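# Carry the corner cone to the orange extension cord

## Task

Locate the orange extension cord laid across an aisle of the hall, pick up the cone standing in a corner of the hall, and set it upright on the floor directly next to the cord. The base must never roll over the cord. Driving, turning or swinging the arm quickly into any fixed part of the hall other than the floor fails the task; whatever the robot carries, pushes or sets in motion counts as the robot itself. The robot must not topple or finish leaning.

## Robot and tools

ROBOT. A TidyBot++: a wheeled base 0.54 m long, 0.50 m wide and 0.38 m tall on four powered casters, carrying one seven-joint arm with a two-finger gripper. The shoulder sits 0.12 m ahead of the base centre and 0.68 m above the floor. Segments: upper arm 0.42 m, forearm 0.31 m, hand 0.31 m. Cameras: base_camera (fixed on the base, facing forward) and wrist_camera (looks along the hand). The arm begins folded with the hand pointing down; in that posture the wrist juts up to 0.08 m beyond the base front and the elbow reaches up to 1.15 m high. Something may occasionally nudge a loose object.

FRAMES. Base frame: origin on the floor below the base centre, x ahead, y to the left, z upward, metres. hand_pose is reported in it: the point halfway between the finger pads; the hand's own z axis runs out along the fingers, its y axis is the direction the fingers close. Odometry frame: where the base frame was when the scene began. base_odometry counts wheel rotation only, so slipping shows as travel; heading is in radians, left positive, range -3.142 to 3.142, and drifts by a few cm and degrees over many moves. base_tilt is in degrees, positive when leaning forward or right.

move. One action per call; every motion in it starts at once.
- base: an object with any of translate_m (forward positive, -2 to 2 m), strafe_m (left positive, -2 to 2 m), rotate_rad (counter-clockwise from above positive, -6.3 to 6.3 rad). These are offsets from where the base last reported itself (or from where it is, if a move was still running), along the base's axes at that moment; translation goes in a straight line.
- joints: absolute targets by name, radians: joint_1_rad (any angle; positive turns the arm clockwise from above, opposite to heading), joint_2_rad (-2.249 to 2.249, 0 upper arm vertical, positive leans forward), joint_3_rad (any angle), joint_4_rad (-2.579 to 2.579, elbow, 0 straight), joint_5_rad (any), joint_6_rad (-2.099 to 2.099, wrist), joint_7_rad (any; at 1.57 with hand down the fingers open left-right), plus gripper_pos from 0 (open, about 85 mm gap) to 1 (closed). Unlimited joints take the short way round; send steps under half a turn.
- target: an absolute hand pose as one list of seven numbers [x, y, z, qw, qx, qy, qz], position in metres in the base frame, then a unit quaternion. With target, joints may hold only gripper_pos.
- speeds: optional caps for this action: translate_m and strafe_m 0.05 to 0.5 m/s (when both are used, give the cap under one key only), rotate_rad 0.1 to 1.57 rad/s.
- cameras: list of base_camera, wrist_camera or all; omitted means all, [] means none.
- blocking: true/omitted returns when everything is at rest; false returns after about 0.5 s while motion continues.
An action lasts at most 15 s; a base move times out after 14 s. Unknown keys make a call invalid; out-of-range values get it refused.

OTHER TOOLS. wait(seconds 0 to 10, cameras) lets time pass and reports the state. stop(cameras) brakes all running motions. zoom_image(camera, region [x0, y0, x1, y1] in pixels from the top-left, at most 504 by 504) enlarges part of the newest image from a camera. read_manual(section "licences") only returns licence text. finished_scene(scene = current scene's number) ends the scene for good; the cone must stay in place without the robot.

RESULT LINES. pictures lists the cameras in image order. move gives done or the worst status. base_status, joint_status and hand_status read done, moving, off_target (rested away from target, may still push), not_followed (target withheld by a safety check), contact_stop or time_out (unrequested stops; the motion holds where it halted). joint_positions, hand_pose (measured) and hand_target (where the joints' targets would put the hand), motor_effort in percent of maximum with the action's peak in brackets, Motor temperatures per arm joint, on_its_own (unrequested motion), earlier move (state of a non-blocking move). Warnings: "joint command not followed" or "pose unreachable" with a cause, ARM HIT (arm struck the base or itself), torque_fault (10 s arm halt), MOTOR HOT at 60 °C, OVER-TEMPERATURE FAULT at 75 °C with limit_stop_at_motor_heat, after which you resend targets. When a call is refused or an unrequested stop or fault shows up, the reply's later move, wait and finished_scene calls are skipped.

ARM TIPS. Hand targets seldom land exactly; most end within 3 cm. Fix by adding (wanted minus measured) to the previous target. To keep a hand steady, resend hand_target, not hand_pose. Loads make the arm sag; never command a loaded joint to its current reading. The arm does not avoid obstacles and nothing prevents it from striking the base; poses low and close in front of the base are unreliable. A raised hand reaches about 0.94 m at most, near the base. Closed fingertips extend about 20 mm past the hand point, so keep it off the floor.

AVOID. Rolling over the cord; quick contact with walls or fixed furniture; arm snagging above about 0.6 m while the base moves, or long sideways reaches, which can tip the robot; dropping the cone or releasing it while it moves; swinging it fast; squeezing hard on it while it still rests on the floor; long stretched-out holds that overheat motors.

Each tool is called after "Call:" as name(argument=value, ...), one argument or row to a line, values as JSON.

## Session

Call:
move(
)

Scene clock: 0.00 s.
Motor temperatures (°C): [29 32 27 30 41 36 39]
base_odometry: x=+0.000 y=+0.000 heading=+0.000
base_tilt: forward=-0.2 right=+0.2
base_status: not commanded
joint_positions: joint_1_rad=-0.011 joint_2_rad=-0.338 joint_3_rad=+3.113 joint_4_rad=-2.540 joint_5_rad=-0.041 joint_6_rad=-0.873 joint_7_rad=+1.535 gripper_pos=+0.000
joint_status: not commanded
motor_effort: joint_1_rad=+1 joint_2_rad=-1 joint_3_rad=+1 joint_4_rad=+13 joint_5_rad=-1 joint_6_rad=+2 joint_7_rad=+1
hand_pose: x=+0.2533 y=+0.0153 z=+0.5826 quat_wxyz=(-0.013, +0.999, -0.011, +0.033) (m; base frame)
hand_target: x=+0.2541 y=+0.0154 z=+0.5830 quat_wxyz=(-0.013, +0.999, -0.011, +0.034) (m; base frame)
hand_status: not commanded
pictures: base_camera, wrist_camera
Images, in order (width x height): base_camera 644x364, wrist_camera 644x476.

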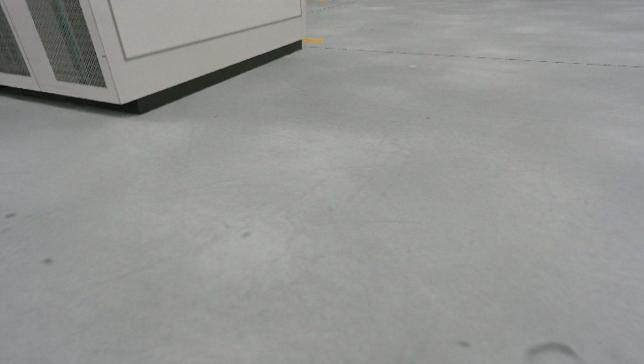

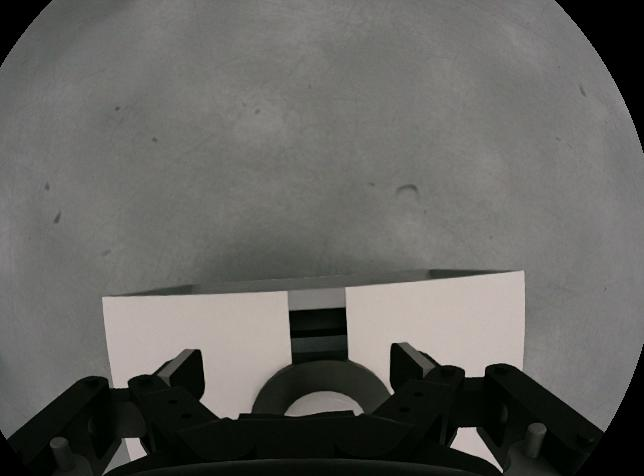

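Call:
move(
  joints={"joint_1_rad": 0, "joint_2_rad": 0, "joint_3_rad": 3.1416, "joint_4_rad": -0.4, "joint_5_rad": 0, "joint_6_rad": -1.48, "joint_7_rad": 1.571},
  cameras=["wrist_camera"],
)

Scene clock: 3.77 s.
Motor temperatures (°C): [29 32 27 30 41 36 39]
move: done
base_odometry: x=+0.000 y=+0.000 heading=+0.000
base_tilt: forward=-0.2 right=+0.2
base_status: not commanded
joint_positions: joint_1_rad=-0.011 joint_2_rad=-0.026 joint_3_rad=+3.128 joint_4_rad=-0.415 joint_5_rad=-0.041 joint_6_rad=-1.415 joint_7_rad=+1.535 gripper_pos=+0.000
joint_status: all done
motor_effort: joint_1_rad=+0(2) joint_2_rad=-10(15) joint_3_rad=+1(3) joint_4_rad=+11(20) joint_5_rad=-1(2) joint_6_rad=+10(10) joint_7_rad=+0(3)
hand_pose: x=+0.5294 y=+0.0244 z=+1.3212 quat_wxyz=(-0.037, +0.785, +0.006, +0.619) (m; base frame)
hand_target: x=+0.5380 y=+0.0013 z=+1.2974 quat_wxyz=(+0.000, +0.808, +0.000, +0.590) (m; base frame)
hand_status: not commanded
pictures: wrist_camera
Images, in order (width x height): wrist_camera 644x476.

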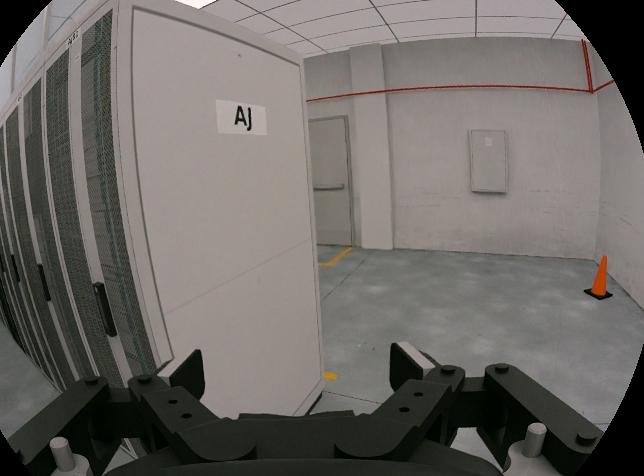

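Call:
move(
  joints={"joint_1_rad": 1.5},
  cameras=["wrist_camera"],
)

Call:
move(
  joints={"joint_1_rad": 3.0},
  cameras=["wrist_camera"],
)

Call:
move(
  joints={"joint_1_rad": -1.78},
  cameras=["wrist_camera"],
)

Scene clock: 7.17 s.
Motor temperatures (°C): [29 32 27 30 41 36 39]
move: done
base_odometry: x=+0.000 y=+0.000 heading=+0.000
base_tilt: forward=-0.2 right=+0.2
base_status: not commanded
joint_positions: joint_1_rad=+1.487 joint_2_rad=-0.018 joint_3_rad=+3.131 joint_4_rad=-0.415 joint_5_rad=-0.041 joint_6_rad=-1.417 joint_7_rad=+1.535 gripper_pos=+0.000
joint_status: all done
motor_effort: joint_1_rad=+0(3) joint_2_rad=-11(12) joint_3_rad=+1(2) joint_4_rad=+11(12) joint_5_rad=-1(1) joint_6_rad=+10(10) joint_7_rad=+0(1)
hand_pose: x=+0.1720 y=-0.4124 z=+1.3176 quat_wxyz=(+0.393, +0.580, -0.533, +0.475) (m; base frame)
hand_target: x=+0.1500 y=-0.4178 z=+1.2974 quat_wxyz=(+0.402, +0.591, -0.550, +0.432) (m; base frame)
hand_status: not commanded
pictures: wrist_camera
Images, in order (width x height): wrist_camera 644x476.

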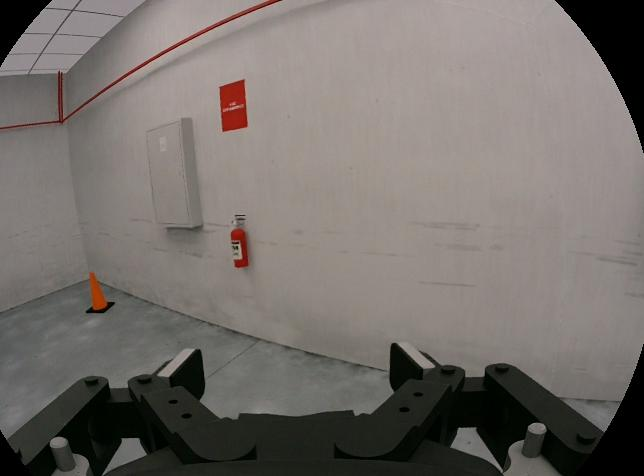

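Scene clock: 9.90 s.
Motor temperatures (°C): [29 32 27 30 41 36 39]
move: done
base_odometry: x=+0.000 y=+0.000 heading=+0.000
base_tilt: forward=-0.2 right=+0.2
base_status: not commanded
joint_positions: joint_1_rad=+2.987 joint_2_rad=-0.018 joint_3_rad=+3.133 joint_4_rad=-0.415 joint_5_rad=-0.041 joint_6_rad=-1.417 joint_7_rad=+1.535 gripper_pos=+0.000
joint_status: all done
motor_effort: joint_1_rad=+0(2) joint_2_rad=-11(12) joint_3_rad=+0(2) joint_4_rad=+11(12) joint_5_rad=-1(1) joint_6_rad=+10(10) joint_7_rad=+1(1)
hand_pose: x=-0.2889 y=-0.0815 z=+1.3174 quat_wxyz=(+0.611, +0.060, -0.785, +0.079) (m; base frame)
hand_target: x=-0.2956 y=-0.0605 z=+1.2974 quat_wxyz=(+0.588, +0.057, -0.806, +0.042) (m; base frame)
hand_status: not commanded
pictures: wrist_camera
Images, in order (width x height): wrist_camera 644x476.

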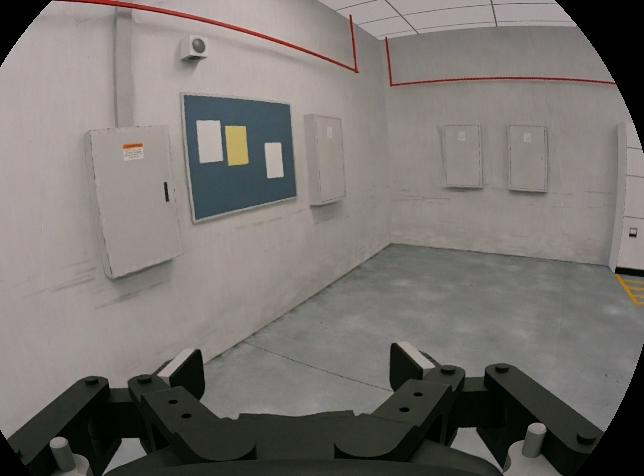

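Scene clock: 12.63 s.
Motor temperatures (°C): [29 32 27 30 41 36 39]
move: done
base_odometry: x=+0.000 y=+0.000 heading=+0.000
base_tilt: forward=-0.2 right=+0.2
base_status: not commanded
joint_positions: joint_1_rad=+4.490 joint_2_rad=-0.018 joint_3_rad=+3.133 joint_4_rad=-0.415 joint_5_rad=-0.041 joint_6_rad=-1.418 joint_7_rad=+1.535 gripper_pos=+0.000
joint_status: all done
motor_effort: joint_1_rad=+0(2) joint_2_rad=-11(12) joint_3_rad=+1(1) joint_4_rad=+11(12) joint_5_rad=-1(1) joint_6_rad=+10(10) joint_7_rad=+0(1)
hand_pose: x=+0.0104 y=+0.4016 z=+1.3173 quat_wxyz=(+0.500, -0.493, -0.615, -0.360) (m; base frame)
hand_target: x=+0.0307 y=+0.4095 z=+1.2974 quat_wxyz=(+0.458, -0.508, -0.628, -0.371) (m; base frame)
hand_status: not commanded
pictures: wrist_camera
Images, in order (width x height): wrist_camera 644x476.

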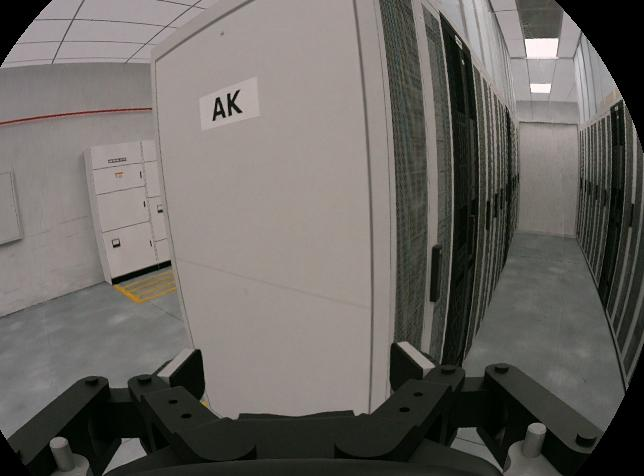

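Call:
zoom_image(
  camera="wrist_camera",
  region=[430, 60, 644, 380],
)

Scaled by 1.575.

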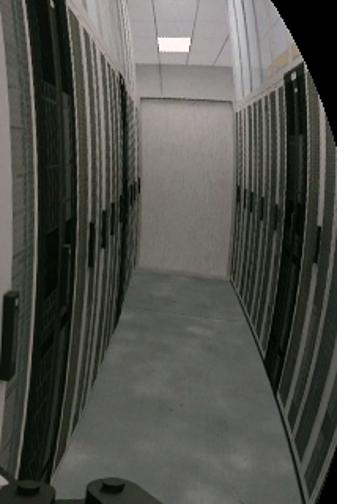

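Call:
move(
  base={"rotate_rad": -0.84},
  joints={"joint_1_rad": -1.5},
)

Scene clock: 38.83 s.
Motor temperatures (°C): [29 32 27 30 41 36 39]
move: done
base_odometry: x=+0.000 y=+0.000 heading=-0.838
base_tilt: forward=-0.2 right=+0.2
base_status: done
joint_positions: joint_1_rad=+4.776 joint_2_rad=-0.012 joint_3_rad=+3.136 joint_4_rad=-0.414 joint_5_rad=-0.041 joint_6_rad=-1.418 joint_7_rad=+1.535 gripper_pos=+0.000
joint_status: all done
motor_effort: joint_1_rad=+0(2) joint_2_rad=-11(14) joint_3_rad=+1(2) joint_4_rad=+12(13) joint_5_rad=-1(2) joint_6_rad=+10(10) joint_7_rad=+0(1)
hand_pose: x=+0.1292 y=+0.4198 z=+1.3149 quat_wxyz=(+0.442, -0.577, -0.539, -0.426) (m; base frame)
hand_target: x=+0.1473 y=+0.4180 z=+1.2974 quat_wxyz=(+0.402, -0.591, -0.551, -0.432) (m; base frame)
hand_status: not commanded
pictures: base_camera, wrist_camera
Images, in order (width x height): base_camera 644x364, wrist_camera 644x476.

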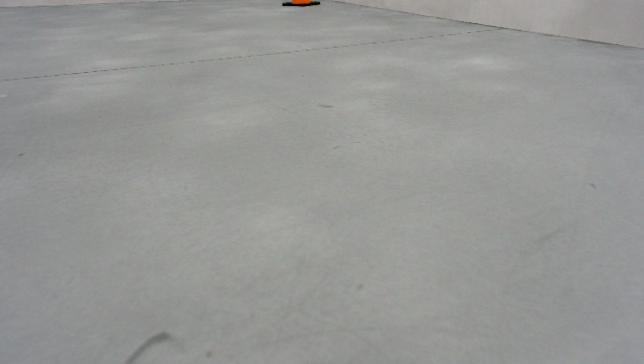

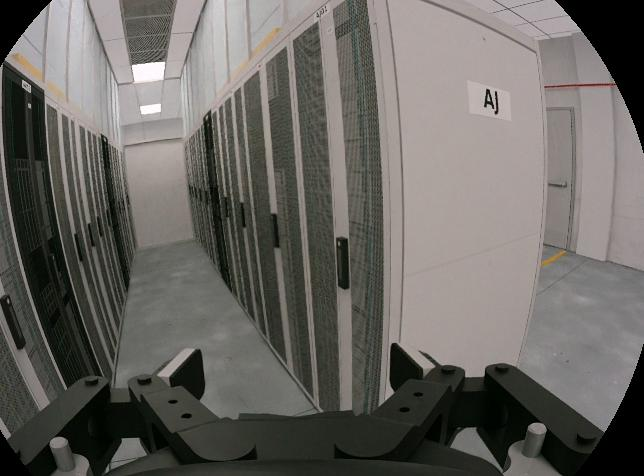

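Call:
move(
  base={"translate_m": 2.0, "strafe_m": 0.09, "rotate_rad": 0.045},
  joints={"joint_1_rad": -1.5},
)

Scene clock: 45.70 s.
Motor temperatures (°C): [29 32 27 30 41 36 39]
move: done
base_odometry: x=+1.405 y=-1.427 heading=-0.794
base_tilt: forward=-0.2 right=+0.2
base_status: done
joint_positions: joint_1_rad=+4.779 joint_2_rad=-0.010 joint_3_rad=+3.138 joint_4_rad=-0.413 joint_5_rad=-0.041 joint_6_rad=-1.419 joint_7_rad=+1.535 gripper_pos=+0.000
joint_status: all done
motor_effort: joint_1_rad=+0(2) joint_2_rad=-11(15) joint_3_rad=+1(3) joint_4_rad=+11(13) joint_5_rad=-1(2) joint_6_rad=+10(10) joint_7_rad=+1(1)
hand_pose: x=+0.1317 y=+0.4207 z=+1.3143 quat_wxyz=(+0.440, -0.579, -0.538, -0.427) (m; base frame)
hand_target: x=+0.1473 y=+0.4180 z=+1.2974 quat_wxyz=(+0.402, -0.591, -0.551, -0.432) (m; base frame)
hand_status: not commanded
pictures: base_camera, wrist_camera
Images, in order (width x height): base_camera 644x364, wrist_camera 644x476.

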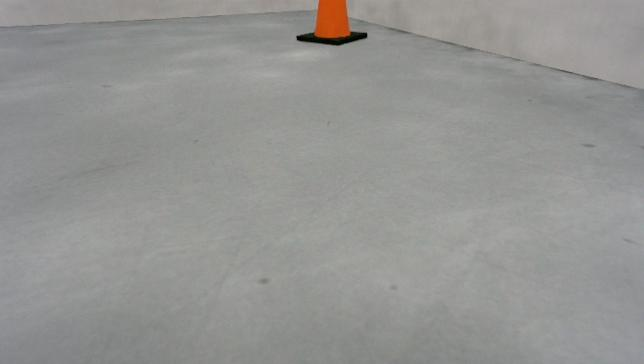

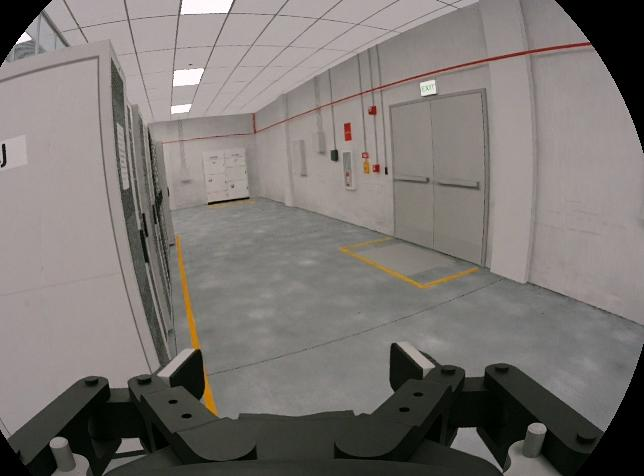

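Call:
zoom_image(
  camera="wrist_camera",
  region=[120, 120, 400, 320],
)

Scaled by 1.800.

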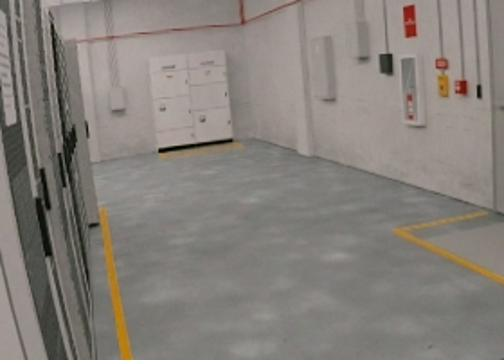

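Call:
zoom_image(
  camera="wrist_camera",
  region=[150, 185, 350, 265],
)

Scaled by 2.520.

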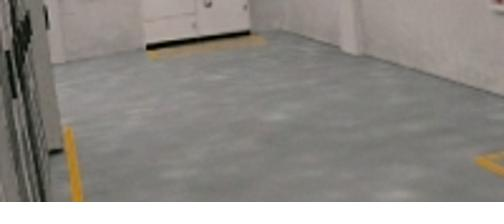

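Call:
move(
  base={"translate_m": 1.52, "strafe_m": -0.05},
  joints={"joint_1_rad": 0, "joint_2_rad": 0.6, "joint_3_rad": 3.1416, "joint_4_rad": -1.66, "joint_5_rad": 0, "joint_6_rad": -0.88, "joint_7_rad": 1.571, "gripper_pos": 0},
)

Scene clock: 54.97 s.
Motor temperatures (°C): [29 32 27 30 41 36 39]
move: done
base_odometry: x=+2.434 y=-2.546 heading=-0.795
base_tilt: forward=-0.2 right=+0.2
base_status: done
joint_positions: joint_1_rad=+6.276 joint_2_rad=+0.579 joint_3_rad=+3.142 joint_4_rad=-1.653 joint_5_rad=-0.041 joint_6_rad=-0.933 joint_7_rad=+1.535 gripper_pos=+0.000
joint_status: all done
motor_effort: joint_1_rad=+0(5) joint_2_rad=-34(40) joint_3_rad=+0(4) joint_4_rad=+13(20) joint_5_rad=-1(2) joint_6_rad=+1(10) joint_7_rad=+0(2)
hand_pose: x=+0.5904 y=+0.0145 z=+0.5300 quat_wxyz=(+0.016, -0.999, +0.027, +0.012) (m; base frame)
hand_target: x=+0.5997 y=+0.0013 z=+0.5179 quat_wxyz=(+0.000, -1.000, +0.000, -0.001) (m; base frame)
hand_status: not commanded
pictures: base_camera, wrist_camera
Images, in order (width x height): base_camera 644x364, wrist_camera 644x476.

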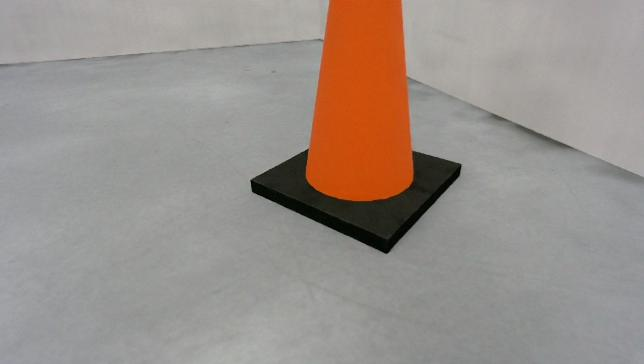

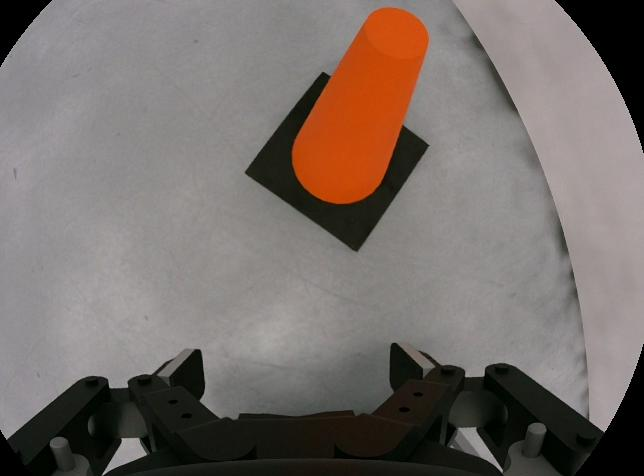

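Call:
move(
  base={"translate_m": 0.158, "strafe_m": -0.015, "rotate_rad": -0.095},
  joints={"joint_2_rad": 0.71, "joint_4_rad": -1.60, "joint_6_rad": -0.80},
  cameras=["wrist_camera"],
)

Scene clock: 61.23 s.
Motor temperatures (°C): [29 32 27 30 41 36 39]
move: done
base_odometry: x=+2.534 y=-2.670 heading=-0.891
base_tilt: forward=-0.2 right=+0.2
base_status: done
joint_positions: joint_1_rad=+6.287 joint_2_rad=+0.695 joint_3_rad=+3.146 joint_4_rad=-1.609 joint_5_rad=-0.041 joint_6_rad=-0.852 joint_7_rad=+1.535 gripper_pos=+0.000
joint_status: all done
motor_effort: joint_1_rad=+0(4) joint_2_rad=-37(40) joint_3_rad=+0(3) joint_4_rad=+11(15) joint_5_rad=-1(2) joint_6_rad=+2(3) joint_7_rad=+0(1)
hand_pose: x=+0.6177 y=+0.0064 z=+0.4833 quat_wxyz=(+0.014, -0.999, +0.035, +0.008) (m; base frame)
hand_target: x=+0.6354 y=+0.0013 z=+0.4780 quat_wxyz=(+0.000, -1.000, +0.000, -0.016) (m; base frame)
hand_status: not commanded
pictures: wrist_camera
Images, in order (width x height): wrist_camera 644x476.

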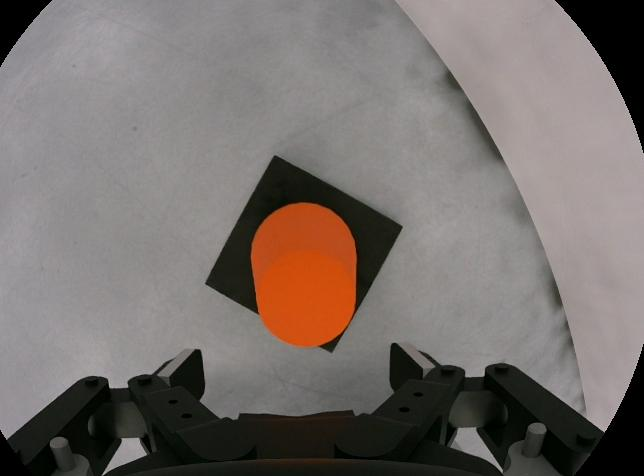

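Call:
move(
  base={"translate_m": 0.022, "strafe_m": -0.005},
  joints={"joint_2_rad": 0.84, "joint_4_rad": -1.645, "joint_6_rad": -0.62},
  cameras=["wrist_camera"],
)

Scene clock: 63.90 s.
Motor temperatures (°C): [29 32 27 30 41 36 39]
move: done
base_odometry: x=+2.545 y=-2.690 heading=-0.891
base_tilt: forward=-0.2 right=+0.2
base_status: done
joint_positions: joint_1_rad=+6.286 joint_2_rad=+0.824 joint_3_rad=+3.146 joint_4_rad=-1.644 joint_5_rad=-0.041 joint_6_rad=-0.677 joint_7_rad=+1.535 gripper_pos=+0.000
joint_status: all done
motor_effort: joint_1_rad=+1(4) joint_2_rad=-38(42) joint_3_rad=+0(2) joint_4_rad=+10(14) joint_5_rad=+0(1) joint_6_rad=+1(3) joint_7_rad=+0(1)
hand_pose: x=+0.6231 y=+0.0054 z=+0.4106 quat_wxyz=(+0.011, -0.999, +0.037, +0.002) (m; base frame)
hand_target: x=+0.6356 y=+0.0013 z=+0.4026 quat_wxyz=(+0.000, -1.000, +0.000, -0.018) (m; base frame)
hand_status: not commanded
pictures: wrist_camera
Images, in order (width x height): wrist_camera 644x476.

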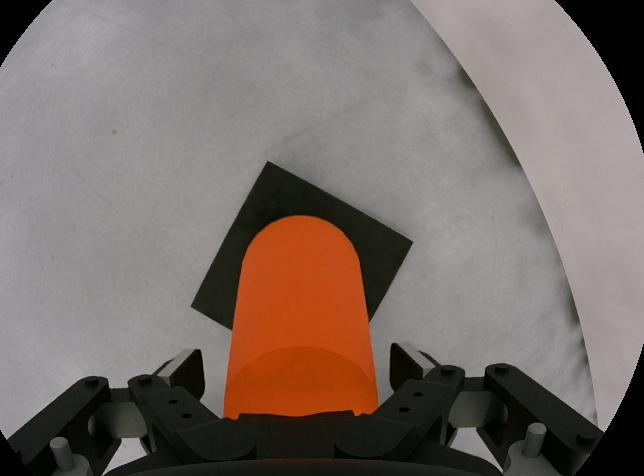

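Call:
move(
  joints={"gripper_pos": 0.55},
  cameras=["wrist_camera"],
)

Scene clock: 65.27 s.
Motor temperatures (°C): [29 32 27 30 41 36 39]
move: off_target
base_odometry: x=+2.545 y=-2.690 heading=-0.891
base_tilt: forward=-0.2 right=+0.2
base_status: not commanded
joint_positions: joint_1_rad=+6.287 joint_2_rad=+0.819 joint_3_rad=+3.147 joint_4_rad=-1.648 joint_5_rad=-0.038 joint_6_rad=-0.674 joint_7_rad=+1.535 gripper_pos=+0.330
joint_status: gripper_pos off_target (ended at +0.330, target +0.550)
motor_effort: joint_1_rad=-1(3) joint_2_rad=-37(43) joint_3_rad=-1(5) joint_4_rad=+11(13) joint_5_rad=-1(4) joint_6_rad=+3(8) joint_7_rad=+1(1)
hand_pose: x=+0.6234 y=+0.0037 z=+0.4125 quat_wxyz=(+0.010, -0.999, +0.037, -0.001) (m; base frame)
hand_target: x=+0.6356 y=+0.0013 z=+0.4026 quat_wxyz=(+0.000, -1.000, +0.000, -0.018) (m; base frame)
hand_status: not commanded
pictures: wrist_camera
Images, in order (width x height): wrist_camera 644x476.

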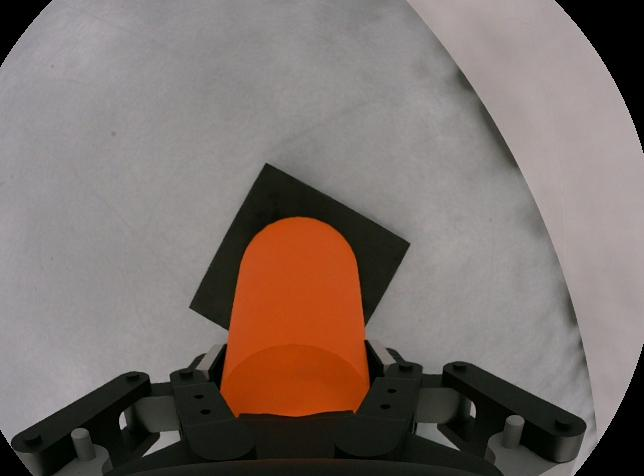

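Call:
move(
  joints={"joint_2_rad": 0.70, "joint_4_rad": -1.60, "joint_6_rad": -0.84, "gripper_pos": 0.7},
  cameras=["wrist_camera"],
)

Call:
move(
  base={"translate_m": -0.3},
  joints={"joint_2_rad": 0.42, "joint_4_rad": -1.50, "joint_6_rad": -1.2},
  cameras=["wrist_camera"],
)

Scene clock: 78.87 s.
Motor temperatures (°C): [29 33 27 30 41 36 39]
move: off_target
base_odometry: x=+2.545 y=-2.690 heading=-0.891
base_tilt: forward=-0.2 right=+0.2
base_status: not commanded
joint_positions: joint_1_rad=+6.287 joint_2_rad=+0.757 joint_3_rad=+3.147 joint_4_rad=-1.633 joint_5_rad=-0.038 joint_6_rad=-0.793 joint_7_rad=+1.535 gripper_pos=+0.331
joint_status: joint_2_rad off_target (ended at +0.757, target +0.700); gripper_pos off_target (ended at +0.331, target +0.700); the others done
motor_effort: joint_1_rad=+0(1) joint_2_rad=-49(52) joint_3_rad=+0(1) joint_4_rad=+14(17) joint_5_rad=-1(1) joint_6_rad=+0(4) joint_7_rad=+0(1)
hand_pose: x=+0.6096 y=+0.0050 z=+0.4468 quat_wxyz=(+0.011, -0.999, +0.036, +0.021) (m; base frame)
hand_target: x=+0.6250 y=+0.0013 z=+0.4829 quat_wxyz=(+0.000, -1.000, +0.000, -0.001) (m; base frame)
hand_status: not commanded
pictures: wrist_camera
Images, in order (width x height): wrist_camera 644x476.

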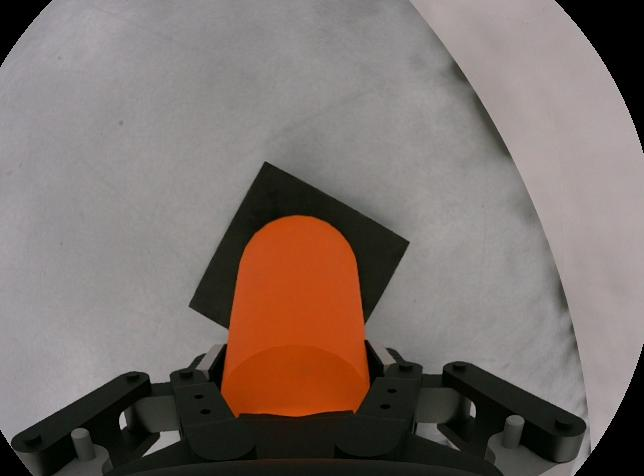

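Scene clock: 81.50 s.
Motor temperatures (°C): [29 33 27 30 41 36 39]
move: off_target
base_odometry: x=+2.356 y=-2.457 heading=-0.891
base_tilt: forward=-0.2 right=+0.2
base_status: done
joint_positions: joint_1_rad=+6.284 joint_2_rad=+0.457 joint_3_rad=+3.146 joint_4_rad=-1.543 joint_5_rad=-0.038 joint_6_rad=-1.165 joint_7_rad=+1.535 gripper_pos=+0.331
joint_status: joint_4_rad off_target (ended at -1.543, target -1.500); the others done
motor_effort: joint_1_rad=+0(3) joint_2_rad=-43(53) joint_3_rad=+0(1) joint_4_rad=+21(25) joint_5_rad=-2(2) joint_6_rad=+0(5) joint_7_rad=+0(1)
hand_pose: x=+0.5833 y=+0.0100 z=+0.6174 quat_wxyz=(+0.016, -0.999, +0.028, +0.012) (m; base frame)
hand_target: x=+0.5927 y=+0.0013 z=+0.6472 quat_wxyz=(+0.000, -1.000, +0.000, -0.011) (m; base frame)
hand_status: not commanded
pictures: wrist_camera
Images, in order (width x height): wrist_camera 644x476.

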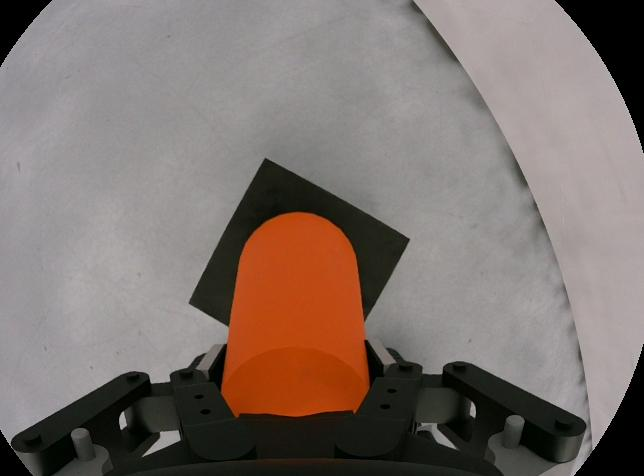

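Call:
move(
  base={"translate_m": -0.61, "strafe_m": 1.37, "rotate_rad": 1.99},
  speeds={"rotate_rad": 1.0},
  joints={"joint_2_rad": 0.13, "joint_4_rad": -1.40, "joint_6_rad": -1.60},
)

Scene clock: 88.40 s.
Motor temperatures (°C): [29 33 27 30 41 36 39]
move: off_target
base_odometry: x=+3.037 y=-1.121 heading=+1.101
base_tilt: forward=-0.2 right=+0.2
base_status: done
joint_positions: joint_1_rad=+6.279 joint_2_rad=+0.171 joint_3_rad=+3.138 joint_4_rad=-1.443 joint_5_rad=-0.016 joint_6_rad=-1.561 joint_7_rad=+1.535 gripper_pos=+0.331
joint_status: joint_2_rad off_target (ended at +0.171, target +0.130); joint_4_rad off_target (ended at -1.443, target -1.400); the others done
motor_effort: joint_1_rad=+0(7) joint_2_rad=-32(47) joint_3_rad=+0(6) joint_4_rad=+23(25) joint_5_rad=-1(7) joint_6_rad=+0(3) joint_7_rad=+0(1)
hand_pose: x=+0.4943 y=+0.0090 z=+0.7717 quat_wxyz=(+0.008, -1.000, +0.015, +0.017) (m; base frame)
hand_target: x=+0.4913 y=+0.0014 z=+0.8005 quat_wxyz=(+0.000, -1.000, +0.000, -0.006) (m; base frame)
hand_status: not commanded
pictures: base_camera, wrist_camera
Images, in order (width x height): base_camera 644x364, wrist_camera 644x476.

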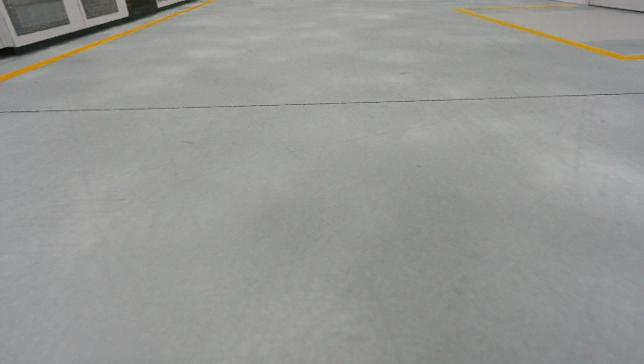

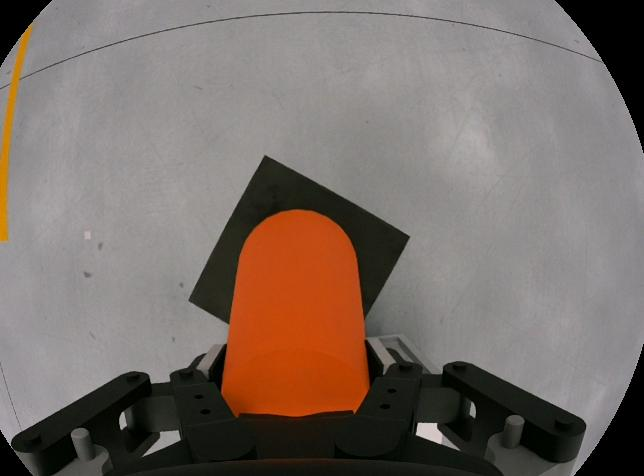

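Call:
move(
  base={"translate_m": 2.0},
  cameras=["base_camera"],
)

Scene clock: 95.93 s.
Motor temperatures (°C): [29 33 27 30 41 36 39]
move: done
base_odometry: x=+3.944 y=+0.662 heading=+1.101
base_tilt: forward=-0.2 right=+0.2
base_status: done
joint_positions: joint_1_rad=+6.279 joint_2_rad=+0.169 joint_3_rad=+3.138 joint_4_rad=-1.444 joint_5_rad=-0.016 joint_6_rad=-1.568 joint_7_rad=+1.535 gripper_pos=+0.331
joint_status: not commanded
motor_effort: joint_1_rad=+1(2) joint_2_rad=-31(35) joint_3_rad=+1(2) joint_4_rad=+22(25) joint_5_rad=-1(2) joint_6_rad=+0(3) joint_7_rad=+1(1)
hand_pose: x=+0.4914 y=+0.0090 z=+0.7723 quat_wxyz=(+0.008, -1.000, +0.015, +0.020) (m; base frame)
hand_target: x=+0.4913 y=+0.0014 z=+0.8005 quat_wxyz=(+0.000, -1.000, +0.000, -0.006) (m; base frame)
hand_status: not commanded
pictures: base_camera
Images, in order (width x height): base_camera 644x364.

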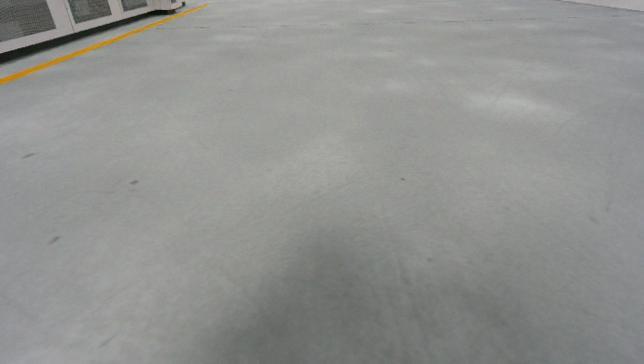

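Call:
move(
  base={"translate_m": 2.0},
  cameras=["base_camera"],
)

Scene clock: 101.80 s.
Motor temperatures (°C): [29 34 27 31 41 36 39]
move: done
base_odometry: x=+4.848 y=+2.446 heading=+1.102
base_tilt: forward=-0.2 right=+0.2
base_status: done
joint_positions: joint_1_rad=+6.279 joint_2_rad=+0.168 joint_3_rad=+3.138 joint_4_rad=-1.445 joint_5_rad=-0.016 joint_6_rad=-1.574 joint_7_rad=+1.535 gripper_pos=+0.331
joint_status: not commanded
motor_effort: joint_1_rad=+0(2) joint_2_rad=-31(35) joint_3_rad=+1(2) joint_4_rad=+22(25) joint_5_rad=-1(2) joint_6_rad=-1(3) joint_7_rad=+0(1)
hand_pose: x=+0.4893 y=+0.0090 z=+0.7727 quat_wxyz=(+0.008, -1.000, +0.015, +0.022) (m; base frame)
hand_target: x=+0.4913 y=+0.0014 z=+0.8005 quat_wxyz=(+0.000, -1.000, +0.000, -0.006) (m; base frame)
hand_status: not commanded
pictures: base_camera
Images, in order (width x height): base_camera 644x364.

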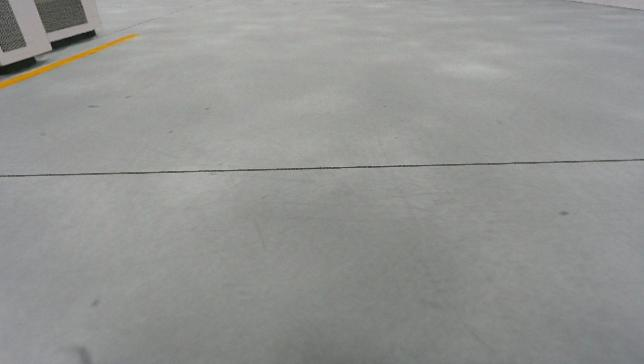

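Call:
move(
  base={"translate_m": 2.0},
  cameras=["base_camera"],
)

Scene clock: 108.50 s.
Motor temperatures (°C): [29 34 27 31 41 36 39]
move: done
base_odometry: x=+5.752 y=+4.231 heading=+1.103
base_tilt: forward=-0.2 right=+0.2
base_status: done
joint_positions: joint_1_rad=+6.279 joint_2_rad=+0.167 joint_3_rad=+3.138 joint_4_rad=-1.444 joint_5_rad=-0.016 joint_6_rad=-1.579 joint_7_rad=+1.535 gripper_pos=+0.331
joint_status: not commanded
motor_effort: joint_1_rad=+1(2) joint_2_rad=-31(35) joint_3_rad=+1(2) joint_4_rad=+23(25) joint_5_rad=-1(2) joint_6_rad=-1(4) joint_7_rad=+0(1)
hand_pose: x=+0.4881 y=+0.0089 z=+0.7733 quat_wxyz=(+0.008, -1.000, +0.015, +0.024) (m; base frame)
hand_target: x=+0.4913 y=+0.0014 z=+0.8005 quat_wxyz=(+0.000, -1.000, +0.000, -0.006) (m; base frame)
hand_status: not commanded
pictures: base_camera
Images, in order (width x height): base_camera 644x364.

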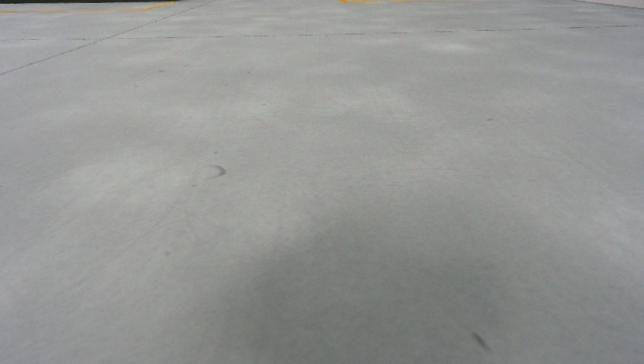

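Call:
zoom_image(
  camera="base_camera",
  region=[0, 0, 450, 60],
)

Scaled by 1.120.

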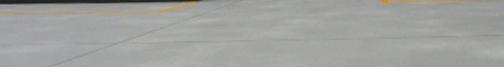

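Call:
zoom_image(
  camera="base_camera",
  region=[0, 0, 220, 40],
)

Scaled by 2.291.

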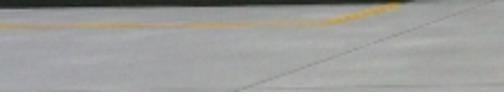

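Call:
move(
  base={"translate_m": 1.95, "rotate_rad": 1.45},
  speeds={"rotate_rad": 1.0},
  cameras=["base_camera"],
)

Scene clock: 116.97 s.
Motor temperatures (°C): [29 34 27 31 41 36 39]
move: done
base_odometry: x=+6.631 y=+5.972 heading=+2.554
base_tilt: forward=-0.2 right=+0.3
base_status: done
joint_positions: joint_1_rad=+6.284 joint_2_rad=+0.166 joint_3_rad=+3.142 joint_4_rad=-1.445 joint_5_rad=-0.016 joint_6_rad=-1.580 joint_7_rad=+1.535 gripper_pos=+0.331
joint_status: not commanded
motor_effort: joint_1_rad=+0(4) joint_2_rad=-31(34) joint_3_rad=+1(4) joint_4_rad=+23(25) joint_5_rad=-1(5) joint_6_rad=+0(3) joint_7_rad=+0(1)
hand_pose: x=+0.4872 y=+0.0059 z=+0.7734 quat_wxyz=(+0.008, -0.999, +0.019, +0.025) (m; base frame)
hand_target: x=+0.4913 y=+0.0014 z=+0.8005 quat_wxyz=(+0.000, -1.000, +0.000, -0.006) (m; base frame)
hand_status: not commanded
pictures: base_camera
Images, in order (width x height): base_camera 644x364.

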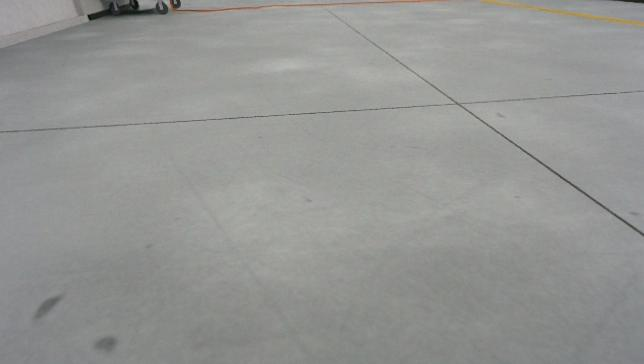

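Call:
zoom_image(
  camera="base_camera",
  region=[60, 0, 560, 70],
)

Scaled by 1.008.

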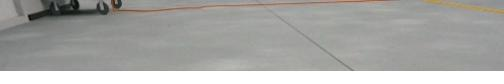

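Call:
move(
  base={"translate_m": 2.0, "rotate_rad": 0.11},
  cameras=["base_camera"],
)

Scene clock: 124.20 s.
Motor temperatures (°C): [29 34 27 31 41 36 39]
move: done
base_odometry: x=+4.966 y=+7.080 heading=+2.666
base_tilt: forward=-0.2 right=+0.3
base_status: done
joint_positions: joint_1_rad=+6.277 joint_2_rad=+0.165 joint_3_rad=+3.136 joint_4_rad=-1.444 joint_5_rad=-0.016 joint_6_rad=-1.580 joint_7_rad=+1.535 gripper_pos=+0.331
joint_status: not commanded
motor_effort: joint_1_rad=+1(4) joint_2_rad=-31(35) joint_3_rad=+0(4) joint_4_rad=+24(24) joint_5_rad=-1(4) joint_6_rad=+2(3) joint_7_rad=+0(1)
hand_pose: x=+0.4873 y=+0.0106 z=+0.7739 quat_wxyz=(+0.008, -1.000, +0.012, +0.024) (m; base frame)
hand_target: x=+0.4913 y=+0.0014 z=+0.8005 quat_wxyz=(+0.000, -1.000, +0.000, -0.006) (m; base frame)
hand_status: not commanded
pictures: base_camera
Images, in order (width x height): base_camera 644x364.

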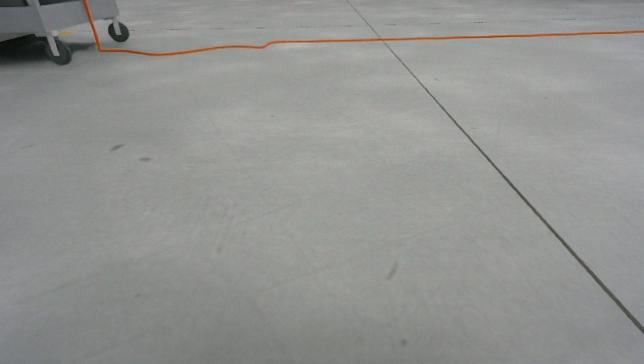

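Call:
move(
  base={"translate_m": 1.32},
  joints={"joint_2_rad": 0.42, "joint_4_rad": -1.50, "joint_6_rad": -1.2},
)

Scene clock: 132.33 s.
Motor temperatures (°C): [29 34 27 31 41 36 39]
move: off_target
base_odometry: x=+3.793 y=+7.685 heading=+2.665
base_tilt: forward=-0.2 right=+0.2
base_status: done
joint_positions: joint_1_rad=+6.278 joint_2_rad=+0.462 joint_3_rad=+3.136 joint_4_rad=-1.533 joint_5_rad=-0.016 joint_6_rad=-1.229 joint_7_rad=+1.535 gripper_pos=+0.331
joint_status: joint_2_rad off_target (ended at +0.462, target +0.420); the others done
motor_effort: joint_1_rad=+0(3) joint_2_rad=-42(46) joint_3_rad=+0(2) joint_4_rad=+22(24) joint_5_rad=-1(2) joint_6_rad=+1(4) joint_7_rad=+0(1)
hand_pose: x=+0.5673 y=+0.0111 z=+0.6188 quat_wxyz=(+0.008, -0.999, +0.016, +0.041) (m; base frame)
hand_target: x=+0.5927 y=+0.0013 z=+0.6472 quat_wxyz=(+0.000, -1.000, +0.000, -0.011) (m; base frame)
hand_status: not commanded
pictures: base_camera, wrist_camera
Images, in order (width x height): base_camera 644x364, wrist_camera 644x476.

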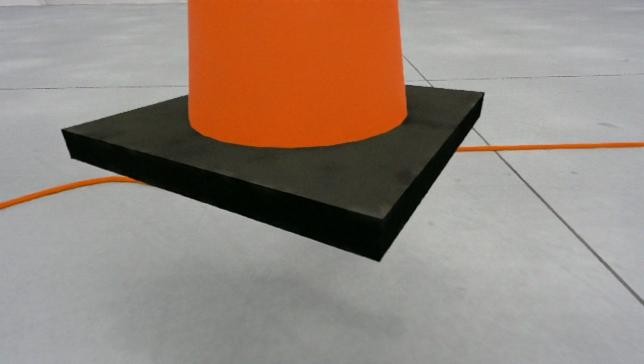

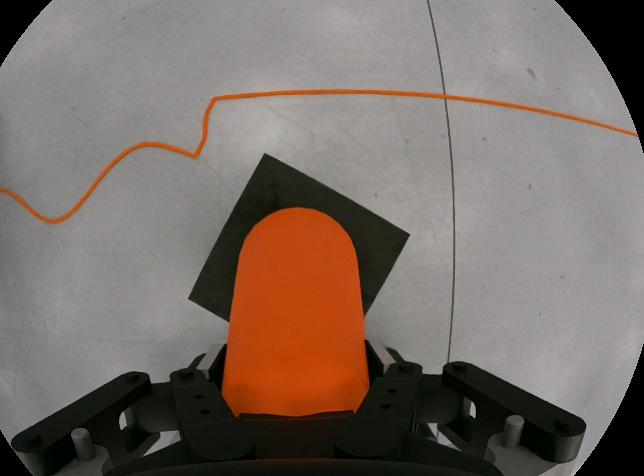

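Call:
move(
  base={"translate_m": 0.065},
  joints={"joint_2_rad": 0.68, "joint_4_rad": -1.58, "joint_6_rad": -0.84},
)

Scene clock: 139.37 s.
Motor temperatures (°C): [29 34 27 31 41 36 39]
move: off_target
base_odometry: x=+3.735 y=+7.715 heading=+2.664
base_tilt: forward=-0.2 right=+0.2
base_status: done
joint_positions: joint_1_rad=+6.278 joint_2_rad=+0.721 joint_3_rad=+3.136 joint_4_rad=-1.610 joint_5_rad=-0.016 joint_6_rad=-0.869 joint_7_rad=+1.535 gripper_pos=+0.332
joint_status: joint_2_rad off_target (ended at +0.721, target +0.680); the others done
motor_effort: joint_1_rad=+1(2) joint_2_rad=-49(52) joint_3_rad=-1(2) joint_4_rad=+17(22) joint_5_rad=-1(2) joint_6_rad=+1(5) joint_7_rad=+0(1)
hand_pose: x=+0.6060 y=+0.0105 z=+0.4704 quat_wxyz=(+0.007, -0.999, +0.019, +0.030) (m; base frame)
hand_target: x=+0.6391 y=+0.0013 z=+0.4980 quat_wxyz=(+0.000, -1.000, +0.000, -0.021) (m; base frame)
hand_status: not commanded
pictures: base_camera, wrist_camera
Images, in order (width x height): base_camera 644x364, wrist_camera 644x476.

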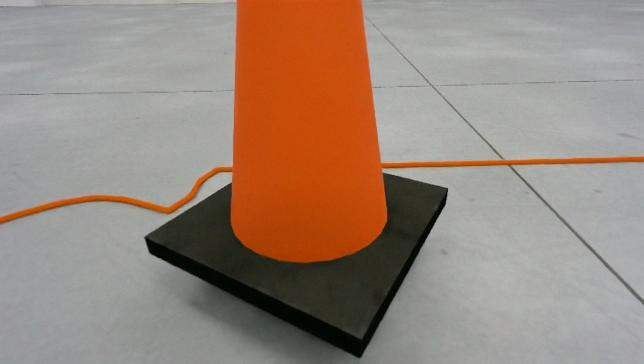

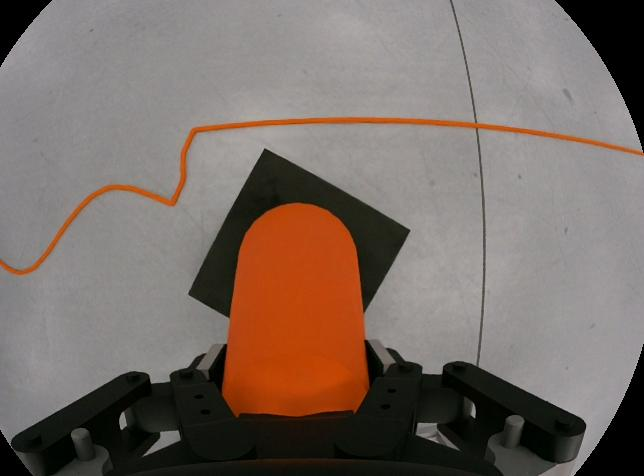

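Call:
move(
  joints={"joint_2_rad": 0.75, "joint_4_rad": -1.61, "joint_6_rad": -0.69},
  cameras=["wrist_camera"],
)

Call:
move(
  joints={"joint_2_rad": 0.79, "joint_4_rad": -1.62, "joint_6_rad": -0.635},
  cameras=["wrist_camera"],
)

Scene clock: 142.20 s.
Motor temperatures (°C): [29 35 27 31 41 36 39]
move: off_target
base_odometry: x=+3.735 y=+7.715 heading=+2.664
base_tilt: forward=-0.2 right=+0.2
base_status: not commanded
joint_positions: joint_1_rad=+6.278 joint_2_rad=+0.791 joint_3_rad=+3.136 joint_4_rad=-1.640 joint_5_rad=-0.016 joint_6_rad=-0.732 joint_7_rad=+1.535 gripper_pos=+0.332
joint_status: joint_2_rad off_target (ended at +0.791, target +0.750); the others done
motor_effort: joint_1_rad=+0(1) joint_2_rad=-50(53) joint_3_rad=+0(1) joint_4_rad=+15(18) joint_5_rad=+0(1) joint_6_rad=+1(3) joint_7_rad=+0(1)
hand_pose: x=+0.6165 y=+0.0102 z=+0.4283 quat_wxyz=(+0.007, -1.000, +0.020, +0.011) (m; base frame)
hand_target: x=+0.6557 y=+0.0013 z=+0.4565 quat_wxyz=(+0.000, -0.999, +0.000, -0.046) (m; base frame)
hand_status: not commanded
pictures: wrist_camera
Images, in order (width x height): wrist_camera 644x476.

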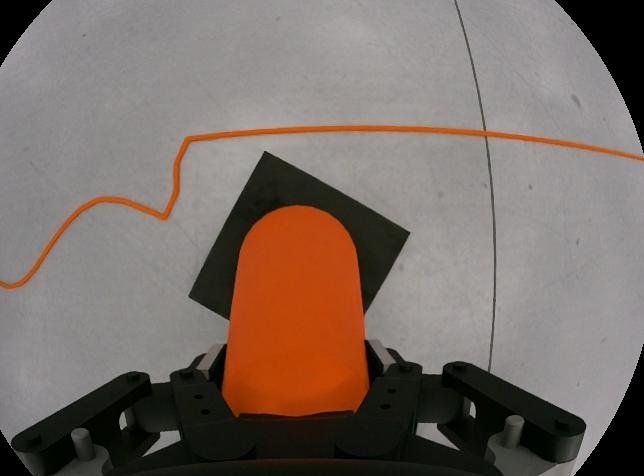

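Scene clock: 142.97 s.
Motor temperatures (°C): [29 35 27 31 41 36 39]
move: done
base_odometry: x=+3.735 y=+7.715 heading=+2.664
base_tilt: forward=-0.2 right=+0.2
base_status: not commanded
joint_positions: joint_1_rad=+6.279 joint_2_rad=+0.817 joint_3_rad=+3.137 joint_4_rad=-1.642 joint_5_rad=-0.016 joint_6_rad=-0.687 joint_7_rad=+1.535 gripper_pos=+0.332
joint_status: all done
motor_effort: joint_1_rad=+1(2) joint_2_rad=-48(51) joint_3_rad=+0(3) joint_4_rad=+14(16) joint_5_rad=-1(2) joint_6_rad=+1(3) joint_7_rad=+1(1)
hand_pose: x=+0.6227 y=+0.0091 z=+0.4145 quat_wxyz=(+0.007, -1.000, +0.021, +0.002) (m; base frame)
hand_target: x=+0.6579 y=+0.0013 z=+0.4342 quat_wxyz=(+0.000, -0.999, +0.000, -0.048) (m; base frame)
hand_status: not commanded
pictures: wrist_camera
Images, in order (width x height): wrist_camera 644x476.

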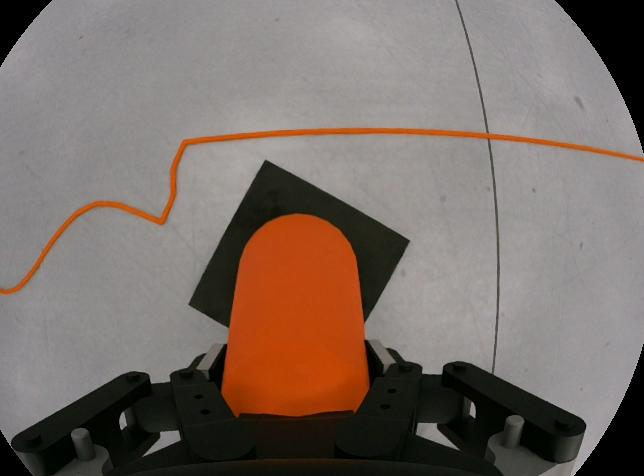

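Call:
move(
  joints={"joint_2_rad": 0.82, "joint_4_rad": -1.62, "joint_6_rad": -0.61},
  cameras=["wrist_camera"],
)

Scene clock: 144.10 s.
Motor temperatures (°C): [29 35 27 31 41 36 39]
move: done
base_odometry: x=+3.735 y=+7.715 heading=+2.664
base_tilt: forward=-0.2 right=+0.2
base_status: not commanded
joint_positions: joint_1_rad=+6.281 joint_2_rad=+0.819 joint_3_rad=+3.137 joint_4_rad=-1.642 joint_5_rad=-0.016 joint_6_rad=-0.675 joint_7_rad=+1.535 gripper_pos=+0.332
joint_status: all done
motor_effort: joint_1_rad=+0(1) joint_2_rad=-42(49) joint_3_rad=+0(1) joint_4_rad=+14(16) joint_5_rad=-1(1) joint_6_rad=+5(6) joint_7_rad=+0(1)
hand_pose: x=+0.6255 y=+0.0080 z=+0.4133 quat_wxyz=(+0.007, -1.000, +0.022, -0.002) (m; base frame)
hand_target: x=+0.6580 y=+0.0013 z=+0.4187 quat_wxyz=(+0.000, -0.999, +0.000, -0.046) (m; base frame)
hand_status: not commanded
pictures: wrist_camera
Images, in order (width x height): wrist_camera 644x476.

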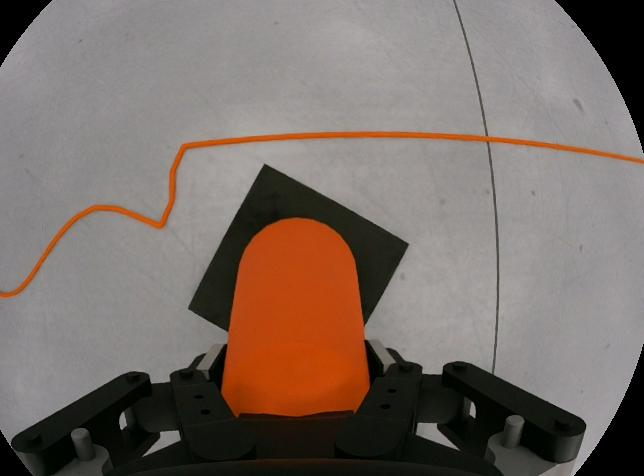

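Call:
move(
  joints={"joint_2_rad": 0.845, "joint_4_rad": -1.62, "joint_6_rad": -0.585},
  cameras=["wrist_camera"],
)

Scene clock: 145.23 s.
Motor temperatures (°C): [29 35 27 31 41 36 39]
move: done
base_odometry: x=+3.735 y=+7.715 heading=+2.664
base_tilt: forward=-0.2 right=+0.2
base_status: not commanded
joint_positions: joint_1_rad=+6.281 joint_2_rad=+0.820 joint_3_rad=+3.137 joint_4_rad=-1.642 joint_5_rad=-0.016 joint_6_rad=-0.674 joint_7_rad=+1.535 gripper_pos=+0.332
joint_status: all done
motor_effort: joint_1_rad=-1(2) joint_2_rad=-37(42) joint_3_rad=+0(1) joint_4_rad=+16(16) joint_5_rad=-1(1) joint_6_rad=+8(9) joint_7_rad=-1(1)
hand_pose: x=+0.6256 y=+0.0080 z=+0.4130 quat_wxyz=(+0.007, -1.000, +0.022, -0.002) (m; base frame)
hand_target: x=+0.6590 y=+0.0013 z=+0.4060 quat_wxyz=(+0.000, -0.999, +0.000, -0.046) (m; base frame)
hand_status: not commanded
pictures: wrist_camera
Images, in order (width x height): wrist_camera 644x476.

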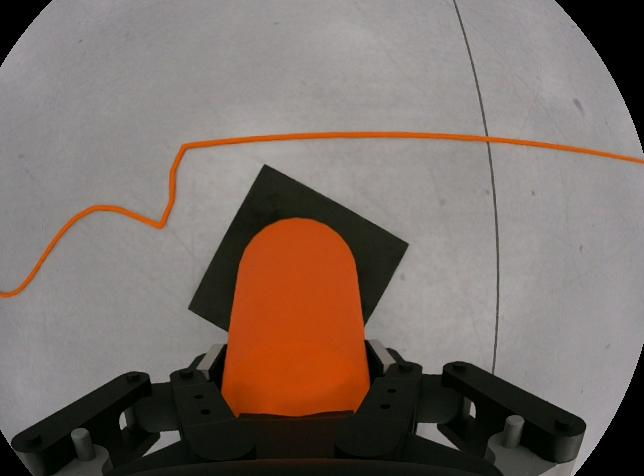

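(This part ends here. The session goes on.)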